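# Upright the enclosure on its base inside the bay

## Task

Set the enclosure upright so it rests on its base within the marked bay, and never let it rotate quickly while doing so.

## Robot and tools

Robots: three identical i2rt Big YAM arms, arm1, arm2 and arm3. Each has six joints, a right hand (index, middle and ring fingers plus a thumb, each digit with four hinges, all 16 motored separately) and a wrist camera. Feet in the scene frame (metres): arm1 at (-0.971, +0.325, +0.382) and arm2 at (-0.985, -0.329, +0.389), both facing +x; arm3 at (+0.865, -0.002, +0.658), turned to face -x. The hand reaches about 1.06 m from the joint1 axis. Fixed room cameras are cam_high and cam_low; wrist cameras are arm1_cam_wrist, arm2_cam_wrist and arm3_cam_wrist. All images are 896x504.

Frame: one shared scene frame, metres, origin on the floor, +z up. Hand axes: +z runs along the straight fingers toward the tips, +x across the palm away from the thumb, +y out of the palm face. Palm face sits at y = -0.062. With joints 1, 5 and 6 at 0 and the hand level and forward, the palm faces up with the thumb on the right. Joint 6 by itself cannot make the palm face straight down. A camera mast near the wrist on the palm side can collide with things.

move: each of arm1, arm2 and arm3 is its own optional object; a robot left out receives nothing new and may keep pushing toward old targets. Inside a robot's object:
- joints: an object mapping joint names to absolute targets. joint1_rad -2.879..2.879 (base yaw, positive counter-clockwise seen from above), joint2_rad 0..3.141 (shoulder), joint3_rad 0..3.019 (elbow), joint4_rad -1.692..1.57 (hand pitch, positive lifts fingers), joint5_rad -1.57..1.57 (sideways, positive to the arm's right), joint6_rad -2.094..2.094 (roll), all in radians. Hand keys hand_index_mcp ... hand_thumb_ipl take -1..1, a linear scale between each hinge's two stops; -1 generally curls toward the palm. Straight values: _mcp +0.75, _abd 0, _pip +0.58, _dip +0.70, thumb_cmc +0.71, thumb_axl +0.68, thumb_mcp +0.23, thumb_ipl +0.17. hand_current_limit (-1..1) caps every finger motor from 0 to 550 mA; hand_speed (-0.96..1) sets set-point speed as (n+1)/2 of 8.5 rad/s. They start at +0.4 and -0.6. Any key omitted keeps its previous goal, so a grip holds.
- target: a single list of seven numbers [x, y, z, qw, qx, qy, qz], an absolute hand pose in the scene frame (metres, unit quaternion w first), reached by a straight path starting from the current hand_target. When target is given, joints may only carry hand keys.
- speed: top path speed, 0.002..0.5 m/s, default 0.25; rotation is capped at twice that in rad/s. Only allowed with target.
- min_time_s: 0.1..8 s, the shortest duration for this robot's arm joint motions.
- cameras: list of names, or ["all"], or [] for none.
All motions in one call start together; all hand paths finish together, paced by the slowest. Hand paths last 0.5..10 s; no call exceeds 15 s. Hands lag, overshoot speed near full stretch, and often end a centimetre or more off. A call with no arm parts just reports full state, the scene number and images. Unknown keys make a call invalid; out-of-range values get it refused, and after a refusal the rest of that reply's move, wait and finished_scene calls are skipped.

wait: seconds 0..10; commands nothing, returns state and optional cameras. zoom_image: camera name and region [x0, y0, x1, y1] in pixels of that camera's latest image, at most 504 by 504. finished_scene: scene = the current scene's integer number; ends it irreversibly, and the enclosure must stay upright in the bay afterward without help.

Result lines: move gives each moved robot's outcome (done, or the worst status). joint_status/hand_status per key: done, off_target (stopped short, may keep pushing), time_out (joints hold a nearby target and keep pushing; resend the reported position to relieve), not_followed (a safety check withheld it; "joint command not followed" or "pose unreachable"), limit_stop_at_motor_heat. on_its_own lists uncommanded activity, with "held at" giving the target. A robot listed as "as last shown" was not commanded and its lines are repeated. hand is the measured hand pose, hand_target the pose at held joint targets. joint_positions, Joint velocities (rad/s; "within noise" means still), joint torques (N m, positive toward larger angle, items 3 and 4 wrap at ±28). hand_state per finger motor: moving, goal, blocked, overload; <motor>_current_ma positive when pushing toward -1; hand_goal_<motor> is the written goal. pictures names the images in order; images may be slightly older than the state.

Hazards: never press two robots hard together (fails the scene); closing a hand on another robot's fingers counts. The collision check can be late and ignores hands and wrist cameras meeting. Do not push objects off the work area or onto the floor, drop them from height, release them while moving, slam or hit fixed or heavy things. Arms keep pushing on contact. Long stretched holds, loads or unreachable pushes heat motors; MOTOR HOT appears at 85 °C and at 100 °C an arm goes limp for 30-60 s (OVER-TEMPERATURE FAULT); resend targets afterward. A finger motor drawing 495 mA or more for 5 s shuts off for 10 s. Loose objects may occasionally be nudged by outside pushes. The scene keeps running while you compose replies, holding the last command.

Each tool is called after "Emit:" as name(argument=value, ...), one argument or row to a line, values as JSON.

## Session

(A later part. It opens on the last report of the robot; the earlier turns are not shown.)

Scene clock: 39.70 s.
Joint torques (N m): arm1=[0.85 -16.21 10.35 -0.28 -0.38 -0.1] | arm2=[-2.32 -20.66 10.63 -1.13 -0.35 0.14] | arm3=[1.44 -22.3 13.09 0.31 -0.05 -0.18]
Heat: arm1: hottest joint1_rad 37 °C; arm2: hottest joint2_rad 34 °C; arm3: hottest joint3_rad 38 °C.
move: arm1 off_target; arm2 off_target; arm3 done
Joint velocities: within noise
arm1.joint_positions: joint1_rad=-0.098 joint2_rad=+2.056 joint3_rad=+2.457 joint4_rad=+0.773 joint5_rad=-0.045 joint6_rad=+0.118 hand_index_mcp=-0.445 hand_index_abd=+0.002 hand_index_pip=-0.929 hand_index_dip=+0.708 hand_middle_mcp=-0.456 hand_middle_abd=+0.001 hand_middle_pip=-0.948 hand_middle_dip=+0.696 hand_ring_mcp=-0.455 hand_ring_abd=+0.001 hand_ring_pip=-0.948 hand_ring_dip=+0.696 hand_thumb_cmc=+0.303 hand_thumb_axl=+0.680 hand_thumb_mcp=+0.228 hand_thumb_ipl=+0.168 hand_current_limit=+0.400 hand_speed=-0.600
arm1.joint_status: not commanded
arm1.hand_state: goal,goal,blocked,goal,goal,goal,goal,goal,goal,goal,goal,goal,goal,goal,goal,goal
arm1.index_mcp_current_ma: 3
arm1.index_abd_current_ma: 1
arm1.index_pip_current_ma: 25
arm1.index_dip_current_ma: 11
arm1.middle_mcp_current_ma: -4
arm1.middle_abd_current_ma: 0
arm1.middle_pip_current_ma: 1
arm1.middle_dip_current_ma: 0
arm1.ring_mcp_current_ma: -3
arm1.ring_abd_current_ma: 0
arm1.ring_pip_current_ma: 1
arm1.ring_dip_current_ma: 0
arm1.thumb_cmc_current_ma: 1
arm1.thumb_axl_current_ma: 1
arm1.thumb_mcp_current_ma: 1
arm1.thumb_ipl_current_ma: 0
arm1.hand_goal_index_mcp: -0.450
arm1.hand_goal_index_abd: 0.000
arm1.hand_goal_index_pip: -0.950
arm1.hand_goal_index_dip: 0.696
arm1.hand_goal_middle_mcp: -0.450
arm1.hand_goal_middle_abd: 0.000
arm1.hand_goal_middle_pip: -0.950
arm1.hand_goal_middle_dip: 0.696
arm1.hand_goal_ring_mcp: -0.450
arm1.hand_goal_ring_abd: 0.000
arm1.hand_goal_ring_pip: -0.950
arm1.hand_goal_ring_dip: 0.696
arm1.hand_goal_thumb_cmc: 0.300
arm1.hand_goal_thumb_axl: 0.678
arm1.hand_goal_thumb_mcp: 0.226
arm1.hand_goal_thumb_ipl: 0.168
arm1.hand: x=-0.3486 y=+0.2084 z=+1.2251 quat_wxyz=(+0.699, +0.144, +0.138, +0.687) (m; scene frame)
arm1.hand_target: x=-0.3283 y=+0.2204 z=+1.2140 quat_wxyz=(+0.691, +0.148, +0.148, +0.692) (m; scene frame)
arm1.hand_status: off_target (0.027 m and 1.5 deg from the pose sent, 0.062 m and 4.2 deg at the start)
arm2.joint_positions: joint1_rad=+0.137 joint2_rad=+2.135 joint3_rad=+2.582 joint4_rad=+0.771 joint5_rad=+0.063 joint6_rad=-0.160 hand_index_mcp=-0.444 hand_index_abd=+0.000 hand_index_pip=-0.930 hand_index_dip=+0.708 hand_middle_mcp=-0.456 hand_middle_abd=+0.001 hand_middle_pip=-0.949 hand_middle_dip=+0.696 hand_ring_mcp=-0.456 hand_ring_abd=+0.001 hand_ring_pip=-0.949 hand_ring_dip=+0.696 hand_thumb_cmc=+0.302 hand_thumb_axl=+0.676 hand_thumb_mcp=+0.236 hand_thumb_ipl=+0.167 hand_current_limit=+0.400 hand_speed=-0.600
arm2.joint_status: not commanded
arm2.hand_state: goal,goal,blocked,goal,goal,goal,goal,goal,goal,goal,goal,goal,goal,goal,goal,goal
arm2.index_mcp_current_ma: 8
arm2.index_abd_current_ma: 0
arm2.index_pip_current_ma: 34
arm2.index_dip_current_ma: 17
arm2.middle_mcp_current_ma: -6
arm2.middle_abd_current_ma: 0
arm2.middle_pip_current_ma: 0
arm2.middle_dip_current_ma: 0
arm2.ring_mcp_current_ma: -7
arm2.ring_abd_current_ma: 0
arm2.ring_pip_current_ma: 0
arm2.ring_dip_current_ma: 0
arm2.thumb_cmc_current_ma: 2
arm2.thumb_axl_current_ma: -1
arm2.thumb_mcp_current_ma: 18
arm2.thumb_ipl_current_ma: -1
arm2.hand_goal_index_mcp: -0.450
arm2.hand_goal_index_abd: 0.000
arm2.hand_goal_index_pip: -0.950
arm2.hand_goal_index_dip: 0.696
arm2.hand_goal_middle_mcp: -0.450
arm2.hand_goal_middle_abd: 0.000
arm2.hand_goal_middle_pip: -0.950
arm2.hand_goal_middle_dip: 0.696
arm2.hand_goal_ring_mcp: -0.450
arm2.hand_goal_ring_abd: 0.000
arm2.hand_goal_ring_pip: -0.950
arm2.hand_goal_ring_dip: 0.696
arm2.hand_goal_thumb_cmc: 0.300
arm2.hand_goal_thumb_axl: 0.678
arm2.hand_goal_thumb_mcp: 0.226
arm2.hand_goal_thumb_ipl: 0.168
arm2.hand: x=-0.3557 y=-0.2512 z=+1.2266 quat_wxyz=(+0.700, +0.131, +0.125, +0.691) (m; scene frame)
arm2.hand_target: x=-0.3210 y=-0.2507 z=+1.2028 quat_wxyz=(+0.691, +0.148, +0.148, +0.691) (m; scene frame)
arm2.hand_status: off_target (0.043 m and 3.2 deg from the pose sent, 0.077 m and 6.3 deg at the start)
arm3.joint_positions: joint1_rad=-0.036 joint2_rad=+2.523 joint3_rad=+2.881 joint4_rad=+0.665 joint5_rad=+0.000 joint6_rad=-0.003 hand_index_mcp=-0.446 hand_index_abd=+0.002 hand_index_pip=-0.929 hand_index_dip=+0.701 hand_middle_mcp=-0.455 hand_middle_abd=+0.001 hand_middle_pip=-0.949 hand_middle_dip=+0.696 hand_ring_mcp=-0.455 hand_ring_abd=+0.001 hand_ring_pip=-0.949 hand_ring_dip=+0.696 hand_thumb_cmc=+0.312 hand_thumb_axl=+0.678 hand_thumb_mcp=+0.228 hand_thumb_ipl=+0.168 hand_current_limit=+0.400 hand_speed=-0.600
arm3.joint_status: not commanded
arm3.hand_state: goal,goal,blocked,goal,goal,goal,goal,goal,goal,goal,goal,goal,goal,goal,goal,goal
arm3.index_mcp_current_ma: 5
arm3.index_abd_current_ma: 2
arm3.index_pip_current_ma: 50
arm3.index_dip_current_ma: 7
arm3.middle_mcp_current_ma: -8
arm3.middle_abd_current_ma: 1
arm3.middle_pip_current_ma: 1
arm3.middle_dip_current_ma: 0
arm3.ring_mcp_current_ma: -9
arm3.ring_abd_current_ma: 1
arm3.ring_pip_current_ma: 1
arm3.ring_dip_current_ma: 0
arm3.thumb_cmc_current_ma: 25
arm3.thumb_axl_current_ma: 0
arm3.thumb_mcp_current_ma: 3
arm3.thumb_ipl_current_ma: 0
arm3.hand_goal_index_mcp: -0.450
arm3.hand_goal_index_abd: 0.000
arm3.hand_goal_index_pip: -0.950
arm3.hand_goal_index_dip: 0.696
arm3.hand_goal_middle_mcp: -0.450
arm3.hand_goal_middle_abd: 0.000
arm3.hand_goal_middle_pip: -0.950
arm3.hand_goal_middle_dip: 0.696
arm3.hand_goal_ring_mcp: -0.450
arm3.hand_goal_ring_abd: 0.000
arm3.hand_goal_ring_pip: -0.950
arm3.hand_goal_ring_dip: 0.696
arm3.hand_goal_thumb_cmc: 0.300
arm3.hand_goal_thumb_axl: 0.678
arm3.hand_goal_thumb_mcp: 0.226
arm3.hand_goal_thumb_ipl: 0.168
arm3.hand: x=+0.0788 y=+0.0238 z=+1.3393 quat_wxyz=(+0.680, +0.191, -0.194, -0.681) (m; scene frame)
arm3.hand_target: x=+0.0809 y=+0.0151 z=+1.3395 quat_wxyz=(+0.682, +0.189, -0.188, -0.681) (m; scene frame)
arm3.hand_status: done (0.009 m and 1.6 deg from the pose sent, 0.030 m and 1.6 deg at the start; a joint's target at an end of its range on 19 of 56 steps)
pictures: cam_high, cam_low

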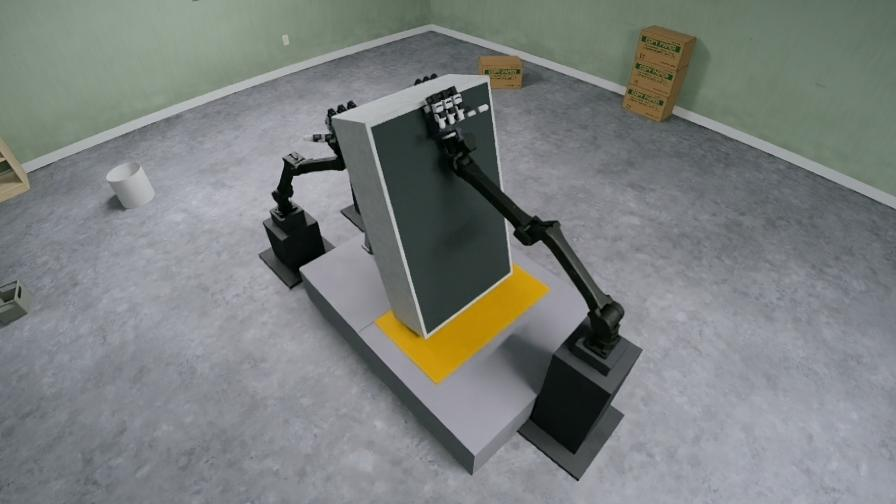

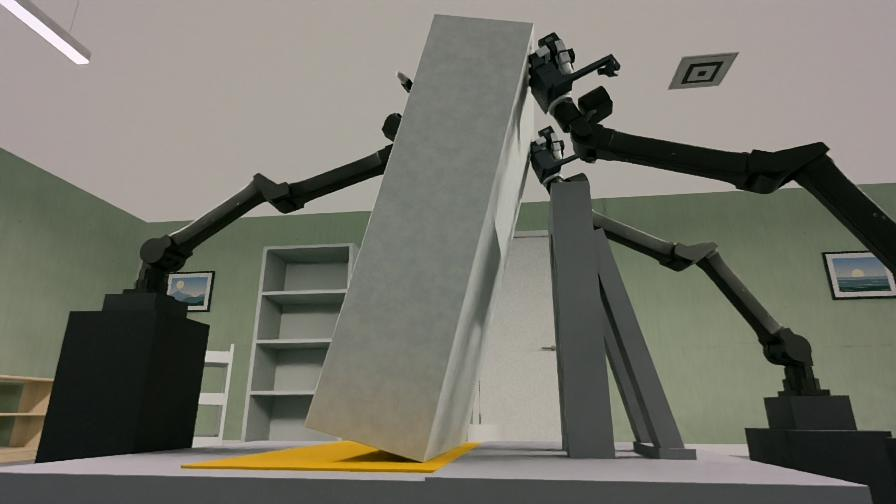

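Emit:
zoom_image(
  camera="cam_high",
  region=[320, 50, 560, 250],
)

Emit:
wait(
  seconds=0.1,
  cameras=["arm3_cam_wrist"],
)

Scaled by 2.100 from the camera's 896x504 image, which has a finer 1280x720 frame.

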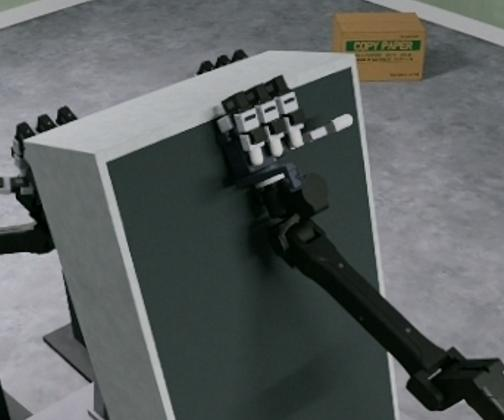

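Scene clock: 40.00 s.
Joint torques (N m): arm1=[0.91 -15.97 10.32 -0.23 -0.42 -0.11] | arm2=[-2.14 -20.19 10.63 -1.09 -0.26 0.11] | arm3=[1.32 -22.3 13.12 0.28 -0.02 -0.18]
Heat: arm1: hottest joint1_rad 37 °C; arm2: hottest joint2_rad 34 °C; arm3: hottest joint3_rad 38 °C.
Joint velocities: within noise
arm1.joint_positions: joint1_rad=-0.098 joint2_rad=+2.056 joint3_rad=+2.457 joint4_rad=+0.773 joint5_rad=-0.045 joint6_rad=+0.118 hand_index_mcp=-0.445 hand_index_abd=+0.002 hand_index_pip=-0.929 hand_index_dip=+0.708 hand_middle_mcp=-0.456 hand_middle_abd=+0.001 hand_middle_pip=-0.948 hand_middle_dip=+0.696 hand_ring_mcp=-0.455 hand_ring_abd=+0.001 hand_ring_pip=-0.948 hand_ring_dip=+0.696 hand_thumb_cmc=+0.303 hand_thumb_axl=+0.680 hand_thumb_mcp=+0.228 hand_thumb_ipl=+0.168 hand_current_limit=+0.400 hand_speed=-0.600
arm1.joint_status: not commanded
arm1.hand_state: goal,goal,blocked,goal,goal,goal,goal,goal,goal,goal,goal,goal,goal,goal,goal,goal
arm1.index_mcp_current_ma: 3
arm1.index_abd_current_ma: 1
arm1.index_pip_current_ma: 25
arm1.index_dip_current_ma: 11
arm1.middle_mcp_current_ma: -4
arm1.middle_abd_current_ma: 0
arm1.middle_pip_current_ma: 1
arm1.middle_dip_current_ma: 0
arm1.ring_mcp_current_ma: -3
arm1.ring_abd_current_ma: 0
arm1.ring_pip_current_ma: 1
arm1.ring_dip_current_ma: 0
arm1.thumb_cmc_current_ma: 1
arm1.thumb_axl_current_ma: 1
arm1.thumb_mcp_current_ma: 1
arm1.thumb_ipl_current_ma: 0
arm1.hand_goal_index_mcp: -0.450
arm1.hand_goal_index_abd: 0.000
arm1.hand_goal_index_pip: -0.950
arm1.hand_goal_index_dip: 0.696
arm1.hand_goal_middle_mcp: -0.450
arm1.hand_goal_middle_abd: 0.000
arm1.hand_goal_middle_pip: -0.950
arm1.hand_goal_middle_dip: 0.696
arm1.hand_goal_ring_mcp: -0.450
arm1.hand_goal_ring_abd: 0.000
arm1.hand_goal_ring_pip: -0.950
arm1.hand_goal_ring_dip: 0.696
arm1.hand_goal_thumb_cmc: 0.300
arm1.hand_goal_thumb_axl: 0.678
arm1.hand_goal_thumb_mcp: 0.226
arm1.hand_goal_thumb_ipl: 0.168
arm1.hand: x=-0.3484 y=+0.2083 z=+1.2249 quat_wxyz=(+0.699, +0.144, +0.138, +0.687) (m; scene frame)
arm1.hand_target: x=-0.3280 y=+0.2203 z=+1.2137 quat_wxyz=(+0.691, +0.148, +0.148, +0.692) (m; scene frame)
arm1.hand_status: off_target (0.026 m and 1.5 deg from the pose sent, 0.062 m and 4.2 deg at the start)
arm2.joint_positions: joint1_rad=+0.137 joint2_rad=+2.135 joint3_rad=+2.582 joint4_rad=+0.771 joint5_rad=+0.063 joint6_rad=-0.160 hand_index_mcp=-0.444 hand_index_abd=+0.000 hand_index_pip=-0.930 hand_index_dip=+0.708 hand_middle_mcp=-0.456 hand_middle_abd=+0.001 hand_middle_pip=-0.949 hand_middle_dip=+0.696 hand_ring_mcp=-0.456 hand_ring_abd=+0.001 hand_ring_pip=-0.949 hand_ring_dip=+0.696 hand_thumb_cmc=+0.302 hand_thumb_axl=+0.676 hand_thumb_mcp=+0.236 hand_thumb_ipl=+0.167 hand_current_limit=+0.400 hand_speed=-0.600
arm2.joint_status: not commanded
arm2.hand_state: goal,goal,blocked,goal,goal,goal,goal,goal,goal,goal,goal,goal,goal,goal,goal,goal
arm2.index_mcp_current_ma: 8
arm2.index_abd_current_ma: 0
arm2.index_pip_current_ma: 34
arm2.index_dip_current_ma: 17
arm2.middle_mcp_current_ma: -6
arm2.middle_abd_current_ma: 0
arm2.middle_pip_current_ma: 0
arm2.middle_dip_current_ma: 0
arm2.ring_mcp_current_ma: -7
arm2.ring_abd_current_ma: 0
arm2.ring_pip_current_ma: 0
arm2.ring_dip_current_ma: 0
arm2.thumb_cmc_current_ma: 2
arm2.thumb_axl_current_ma: -1
arm2.thumb_mcp_current_ma: 18
arm2.thumb_ipl_current_ma: -1
arm2.hand_goal_index_mcp: -0.450
arm2.hand_goal_index_abd: 0.000
arm2.hand_goal_index_pip: -0.950
arm2.hand_goal_index_dip: 0.696
arm2.hand_goal_middle_mcp: -0.450
arm2.hand_goal_middle_abd: 0.000
arm2.hand_goal_middle_pip: -0.950
arm2.hand_goal_middle_dip: 0.696
arm2.hand_goal_ring_mcp: -0.450
arm2.hand_goal_ring_abd: 0.000
arm2.hand_goal_ring_pip: -0.950
arm2.hand_goal_ring_dip: 0.696
arm2.hand_goal_thumb_cmc: 0.300
arm2.hand_goal_thumb_axl: 0.678
arm2.hand_goal_thumb_mcp: 0.226
arm2.hand_goal_thumb_ipl: 0.168
arm2.hand: x=-0.3557 y=-0.2512 z=+1.2266 quat_wxyz=(+0.700, +0.131, +0.125, +0.691) (m; scene frame)
arm2.hand_target: x=-0.3210 y=-0.2507 z=+1.2028 quat_wxyz=(+0.691, +0.148, +0.148, +0.691) (m; scene frame)
arm2.hand_status: off_target (0.043 m and 3.2 deg from the pose sent, 0.077 m and 6.3 deg at the start)
arm3.joint_positions: joint1_rad=-0.036 joint2_rad=+2.523 joint3_rad=+2.881 joint4_rad=+0.665 joint5_rad=+0.000 joint6_rad=-0.003 hand_index_mcp=-0.446 hand_index_abd=+0.002 hand_index_pip=-0.929 hand_index_dip=+0.701 hand_middle_mcp=-0.455 hand_middle_abd=+0.001 hand_middle_pip=-0.949 hand_middle_dip=+0.696 hand_ring_mcp=-0.455 hand_ring_abd=+0.001 hand_ring_pip=-0.949 hand_ring_dip=+0.696 hand_thumb_cmc=+0.312 hand_thumb_axl=+0.678 hand_thumb_mcp=+0.228 hand_thumb_ipl=+0.168 hand_current_limit=+0.400 hand_speed=-0.600
arm3.joint_status: not commanded
arm3.hand_state: goal,goal,blocked,goal,goal,goal,goal,goal,goal,goal,goal,goal,goal,goal,goal,goal
arm3.index_mcp_current_ma: 5
arm3.index_abd_current_ma: 2
arm3.index_pip_current_ma: 50
arm3.index_dip_current_ma: 7
arm3.middle_mcp_current_ma: -8
arm3.middle_abd_current_ma: 1
arm3.middle_pip_current_ma: 1
arm3.middle_dip_current_ma: 0
arm3.ring_mcp_current_ma: -9
arm3.ring_abd_current_ma: 1
arm3.ring_pip_current_ma: 1
arm3.ring_dip_current_ma: 0
arm3.thumb_cmc_current_ma: 25
arm3.thumb_axl_current_ma: 0
arm3.thumb_mcp_current_ma: 3
arm3.thumb_ipl_current_ma: 0
arm3.hand_goal_index_mcp: -0.450
arm3.hand_goal_index_abd: 0.000
arm3.hand_goal_index_pip: -0.950
arm3.hand_goal_index_dip: 0.696
arm3.hand_goal_middle_mcp: -0.450
arm3.hand_goal_middle_abd: 0.000
arm3.hand_goal_middle_pip: -0.950
arm3.hand_goal_middle_dip: 0.696
arm3.hand_goal_ring_mcp: -0.450
arm3.hand_goal_ring_abd: 0.000
arm3.hand_goal_ring_pip: -0.950
arm3.hand_goal_ring_dip: 0.696
arm3.hand_goal_thumb_cmc: 0.300
arm3.hand_goal_thumb_axl: 0.678
arm3.hand_goal_thumb_mcp: 0.226
arm3.hand_goal_thumb_ipl: 0.168
arm3.hand: x=+0.0788 y=+0.0238 z=+1.3393 quat_wxyz=(+0.680, +0.191, -0.194, -0.681) (m; scene frame)
arm3.hand_target: x=+0.0809 y=+0.0151 z=+1.3395 quat_wxyz=(+0.682, +0.189, -0.188, -0.681) (m; scene frame)
arm3.hand_status: done (0.009 m and 1.6 deg from the pose sent, 0.030 m and 1.6 deg at the start; a joint's target at an end of its range on 19 of 56 steps)
wait: 0.10 s; at rest by 0.07 s
pictures: arm3_cam_wrist
camera_calibration:
arm3_cam_wrist: T_world_to_cam=[[0.546071, 0.770306, 0.329296, -0.469942], [0.0135627, 0.384897, -0.92286, 1.1652], [-0.837629, 0.508413, 0.199733, -0.0919704], [0, 0, 0, 1]] pos_world=[0.163781, -0.0397238, 1.24844]

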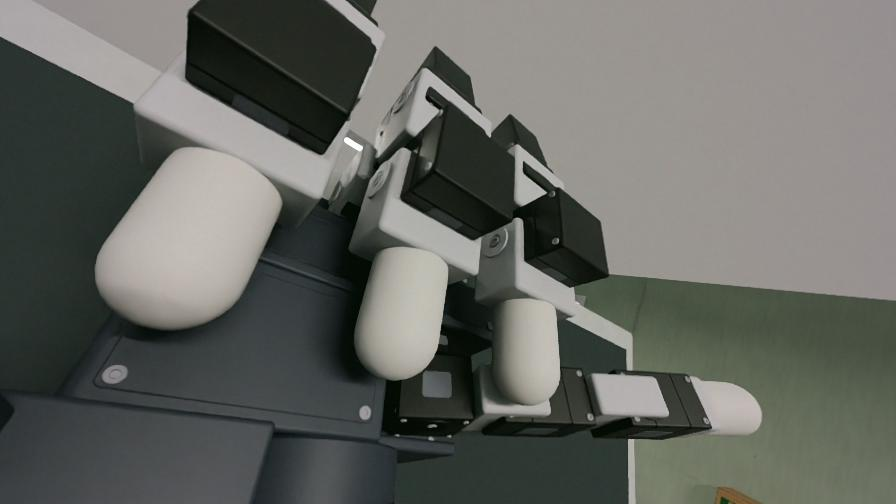

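Emit:
move(
  arm3={"target":[0.092,0.015,1.297,0.683,0.183,-0.183,-0.683],"speed":0.05},
  cameras=["cam_low"],
)

Scene clock: 41.57 s.
Joint torques (N m): arm1=[0.85 -15.91 10.37 -0.29 -0.39 -0.09] | arm2=[-2.37 -20.95 10.56 -1.02 -0.33 0.14] | arm3=[0.97 -25 8.64 0.61 0.01 -0.1]
Heat: arm1: hottest joint1_rad 37 °C; arm2: hottest joint2_rad 34 °C; arm3: hottest joint3_rad 38 °C.
move: arm3 done
Joint velocities: within noise
arm1, arm2: as last shown
arm1.hand_target: x=-0.3280 y=+0.2203 z=+1.2138 quat_wxyz=(+0.691, +0.148, +0.148, +0.692) (m; scene frame)
arm2.hand_target: x=-0.3211 y=-0.2507 z=+1.2028 quat_wxyz=(+0.691, +0.148, +0.148, +0.691) (m; scene frame)
arm3.joint_positions: joint1_rad=-0.036 joint2_rad=+2.387 joint3_rad=+2.489 joint4_rad=+0.948 joint5_rad=+0.000 joint6_rad=-0.012 hand_index_mcp=-0.446 hand_index_abd=+0.002 hand_index_pip=-0.929 hand_index_dip=+0.701 hand_middle_mcp=-0.455 hand_middle_abd=+0.001 hand_middle_pip=-0.949 hand_middle_dip=+0.696 hand_ring_mcp=-0.455 hand_ring_abd=+0.001 hand_ring_pip=-0.949 hand_ring_dip=+0.696 hand_thumb_cmc=+0.312 hand_thumb_axl=+0.678 hand_thumb_mcp=+0.228 hand_thumb_ipl=+0.168 hand_current_limit=+0.400 hand_speed=-0.600
arm3.joint_status: not commanded
arm3.hand_state: goal,goal,blocked,goal,goal,goal,goal,goal,goal,goal,goal,goal,goal,goal,goal,goal
arm3.index_mcp_current_ma: 5
arm3.index_abd_current_ma: 2
arm3.index_pip_current_ma: 50
arm3.index_dip_current_ma: 7
arm3.middle_mcp_current_ma: -8
arm3.middle_abd_current_ma: 1
arm3.middle_pip_current_ma: 1
arm3.middle_dip_current_ma: 0
arm3.ring_mcp_current_ma: -9
arm3.ring_abd_current_ma: 1
arm3.ring_pip_current_ma: 1
arm3.ring_dip_current_ma: 0
arm3.thumb_cmc_current_ma: 25
arm3.thumb_axl_current_ma: 0
arm3.thumb_mcp_current_ma: 3
arm3.thumb_ipl_current_ma: 0
arm3.hand_goal_index_mcp: -0.450
arm3.hand_goal_index_abd: 0.000
arm3.hand_goal_index_pip: -0.950
arm3.hand_goal_index_dip: 0.696
arm3.hand_goal_middle_mcp: -0.450
arm3.hand_goal_middle_abd: 0.000
arm3.hand_goal_middle_pip: -0.950
arm3.hand_goal_middle_dip: 0.696
arm3.hand_goal_ring_mcp: -0.450
arm3.hand_goal_ring_abd: 0.000
arm3.hand_goal_ring_pip: -0.950
arm3.hand_goal_ring_dip: 0.696
arm3.hand_goal_thumb_cmc: 0.300
arm3.hand_goal_thumb_axl: 0.678
arm3.hand_goal_thumb_mcp: 0.226
arm3.hand_goal_thumb_ipl: 0.168
arm3.hand: x=+0.0894 y=+0.0229 z=+1.2918 quat_wxyz=(+0.679, +0.183, -0.184, -0.687) (m; scene frame)
arm3.hand_target: x=+0.0920 y=+0.0151 z=+1.2969 quat_wxyz=(+0.683, +0.183, -0.183, -0.683) (m; scene frame)
arm3.hand_status: done (0.010 m and 0.6 deg from the pose sent, 0.045 m and 1.6 deg at the start)
pictures: cam_low

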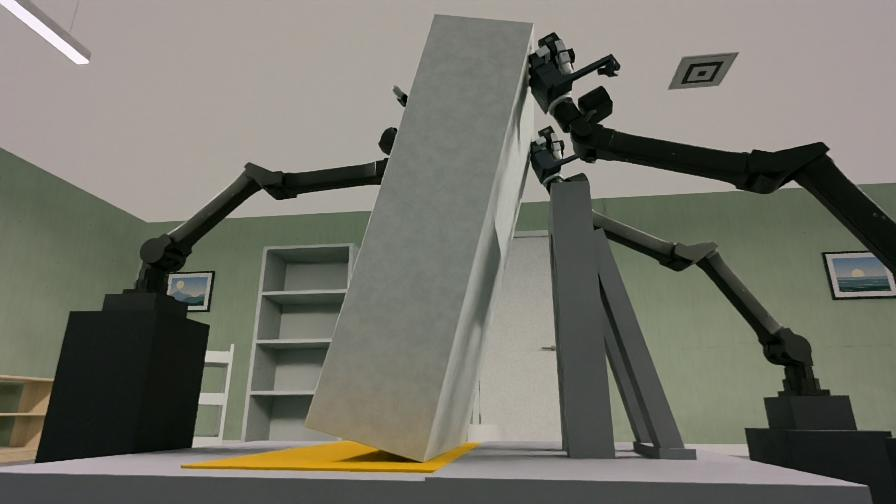

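Emit:
move(
  arm1={"target":[-0.305,0.22,1.225,0.6876,0.1651,0.1651,0.6876],"speed":0.03},
  arm2={"target":[-0.297,-0.2505,1.215,0.6876,0.1651,0.1651,0.6876],"speed":0.03},
  cameras=["cam_low"],
)

Scene clock: 43.77 s.
Joint torques (N m): arm1=[0.67 -16.44 9.8 -0.31 -0.44 -0.13] | arm2=[-2.26 -21.89 9.54 -1.16 -0.37 0.09] | arm3=[1.32 -22.77 8.65 -0.64 -0.01 -0.08]
Heat: arm1: hottest joint1_rad 37 °C; arm2: hottest joint2_rad 34 °C; arm3: hottest joint3_rad 39 °C.
move: arm1 off_target; arm2 off_target
Joint velocities: within noise
arm1.joint_positions: joint1_rad=-0.097 joint2_rad=+2.143 joint3_rad=+2.653 joint4_rad=+0.622 joint5_rad=-0.049 joint6_rad=+0.112 hand_index_mcp=-0.445 hand_index_abd=+0.002 hand_index_pip=-0.929 hand_index_dip=+0.708 hand_middle_mcp=-0.456 hand_middle_abd=+0.001 hand_middle_pip=-0.948 hand_middle_dip=+0.696 hand_ring_mcp=-0.455 hand_ring_abd=+0.001 hand_ring_pip=-0.948 hand_ring_dip=+0.696 hand_thumb_cmc=+0.303 hand_thumb_axl=+0.680 hand_thumb_mcp=+0.228 hand_thumb_ipl=+0.168 hand_current_limit=+0.400 hand_speed=-0.600
arm1.joint_status: not commanded
arm1.hand_state: goal,goal,blocked,goal,goal,goal,goal,goal,goal,goal,goal,goal,goal,goal,goal,goal
arm1.index_mcp_current_ma: 3
arm1.index_abd_current_ma: 1
arm1.index_pip_current_ma: 25
arm1.index_dip_current_ma: 11
arm1.middle_mcp_current_ma: -4
arm1.middle_abd_current_ma: 0
arm1.middle_pip_current_ma: 1
arm1.middle_dip_current_ma: 0
arm1.ring_mcp_current_ma: -3
arm1.ring_abd_current_ma: 0
arm1.ring_pip_current_ma: 1
arm1.ring_dip_current_ma: 0
arm1.thumb_cmc_current_ma: 2
arm1.thumb_axl_current_ma: 1
arm1.thumb_mcp_current_ma: 1
arm1.thumb_ipl_current_ma: 0
arm1.hand_goal_index_mcp: -0.450
arm1.hand_goal_index_abd: 0.000
arm1.hand_goal_index_pip: -0.950
arm1.hand_goal_index_dip: 0.696
arm1.hand_goal_middle_mcp: -0.450
arm1.hand_goal_middle_abd: 0.000
arm1.hand_goal_middle_pip: -0.950
arm1.hand_goal_middle_dip: 0.696
arm1.hand_goal_ring_mcp: -0.450
arm1.hand_goal_ring_abd: 0.000
arm1.hand_goal_ring_pip: -0.950
arm1.hand_goal_ring_dip: 0.696
arm1.hand_goal_thumb_cmc: 0.300
arm1.hand_goal_thumb_axl: 0.678
arm1.hand_goal_thumb_mcp: 0.226
arm1.hand_goal_thumb_ipl: 0.168
arm1.hand: x=-0.3300 y=+0.2078 z=+1.2394 quat_wxyz=(+0.696, +0.159, +0.152, +0.683) (m; scene frame)
arm1.hand_target: x=-0.3063 y=+0.2203 z=+1.2239 quat_wxyz=(+0.687, +0.166, +0.166, +0.687) (m; scene frame)
arm1.hand_status: off_target (0.031 m and 2.0 deg from the pose sent, 0.045 m and 4.2 deg at the start)
arm2.joint_positions: joint1_rad=+0.135 joint2_rad=+2.270 joint3_rad=+2.872 joint4_rad=+0.563 joint5_rad=+0.070 joint6_rad=-0.155 hand_index_mcp=-0.444 hand_index_abd=+0.000 hand_index_pip=-0.930 hand_index_dip=+0.708 hand_middle_mcp=-0.456 hand_middle_abd=+0.001 hand_middle_pip=-0.949 hand_middle_dip=+0.696 hand_ring_mcp=-0.456 hand_ring_abd=+0.001 hand_ring_pip=-0.949 hand_ring_dip=+0.696 hand_thumb_cmc=+0.302 hand_thumb_axl=+0.676 hand_thumb_mcp=+0.236 hand_thumb_ipl=+0.167 hand_current_limit=+0.400 hand_speed=-0.600
arm2.joint_status: not commanded
arm2.hand_state: goal,goal,blocked,goal,goal,goal,goal,goal,goal,goal,goal,goal,goal,goal,goal,goal
arm2.index_mcp_current_ma: 8
arm2.index_abd_current_ma: 0
arm2.index_pip_current_ma: 34
arm2.index_dip_current_ma: 17
arm2.middle_mcp_current_ma: -6
arm2.middle_abd_current_ma: 0
arm2.middle_pip_current_ma: 0
arm2.middle_dip_current_ma: 0
arm2.ring_mcp_current_ma: -7
arm2.ring_abd_current_ma: 0
arm2.ring_pip_current_ma: 0
arm2.ring_dip_current_ma: 0
arm2.thumb_cmc_current_ma: 2
arm2.thumb_axl_current_ma: -1
arm2.thumb_mcp_current_ma: 18
arm2.thumb_ipl_current_ma: -1
arm2.hand_goal_index_mcp: -0.450
arm2.hand_goal_index_abd: 0.000
arm2.hand_goal_index_pip: -0.950
arm2.hand_goal_index_dip: 0.696
arm2.hand_goal_middle_mcp: -0.450
arm2.hand_goal_middle_abd: 0.000
arm2.hand_goal_middle_pip: -0.950
arm2.hand_goal_middle_dip: 0.696
arm2.hand_goal_ring_mcp: -0.450
arm2.hand_goal_ring_abd: 0.000
arm2.hand_goal_ring_pip: -0.950
arm2.hand_goal_ring_dip: 0.696
arm2.hand_goal_thumb_cmc: 0.300
arm2.hand_goal_thumb_axl: 0.678
arm2.hand_goal_thumb_mcp: 0.226
arm2.hand_goal_thumb_ipl: 0.168
arm2.hand: x=-0.3350 y=-0.2511 z=+1.2391 quat_wxyz=(+0.696, +0.149, +0.144, +0.688) (m; scene frame)
arm2.hand_target: x=-0.2991 y=-0.2508 z=+1.2126 quat_wxyz=(+0.686, +0.169, +0.170, +0.687) (m; scene frame)
arm2.hand_status: off_target (0.045 m and 3.2 deg from the pose sent, 0.060 m and 6.2 deg at the start)
arm3: as last shown
arm3.joint_positions: joint1_rad=-0.036 joint2_rad=+2.368 joint3_rad=+2.487 joint4_rad=+0.974 joint5_rad=+0.000 joint6_rad=-0.013 hand_index_mcp=-0.446 hand_index_abd=+0.002 hand_index_pip=-0.929 hand_index_dip=+0.701 hand_middle_mcp=-0.455 hand_middle_abd=+0.001 hand_middle_pip=-0.949 hand_middle_dip=+0.696 hand_ring_mcp=-0.455 hand_ring_abd=+0.001 hand_ring_pip=-0.949 hand_ring_dip=+0.696 hand_thumb_cmc=+0.312 hand_thumb_axl=+0.678 hand_thumb_mcp=+0.228 hand_thumb_ipl=+0.168 hand_current_limit=+0.400 hand_speed=-0.600
arm3.hand: x=+0.1055 y=+0.0229 z=+1.3066 quat_wxyz=(+0.683, +0.168, -0.169, -0.691) (m; scene frame)
arm3.hand_target: x=+0.0921 y=+0.0151 z=+1.2969 quat_wxyz=(+0.683, +0.183, -0.183, -0.683) (m; scene frame)
pictures: cam_low

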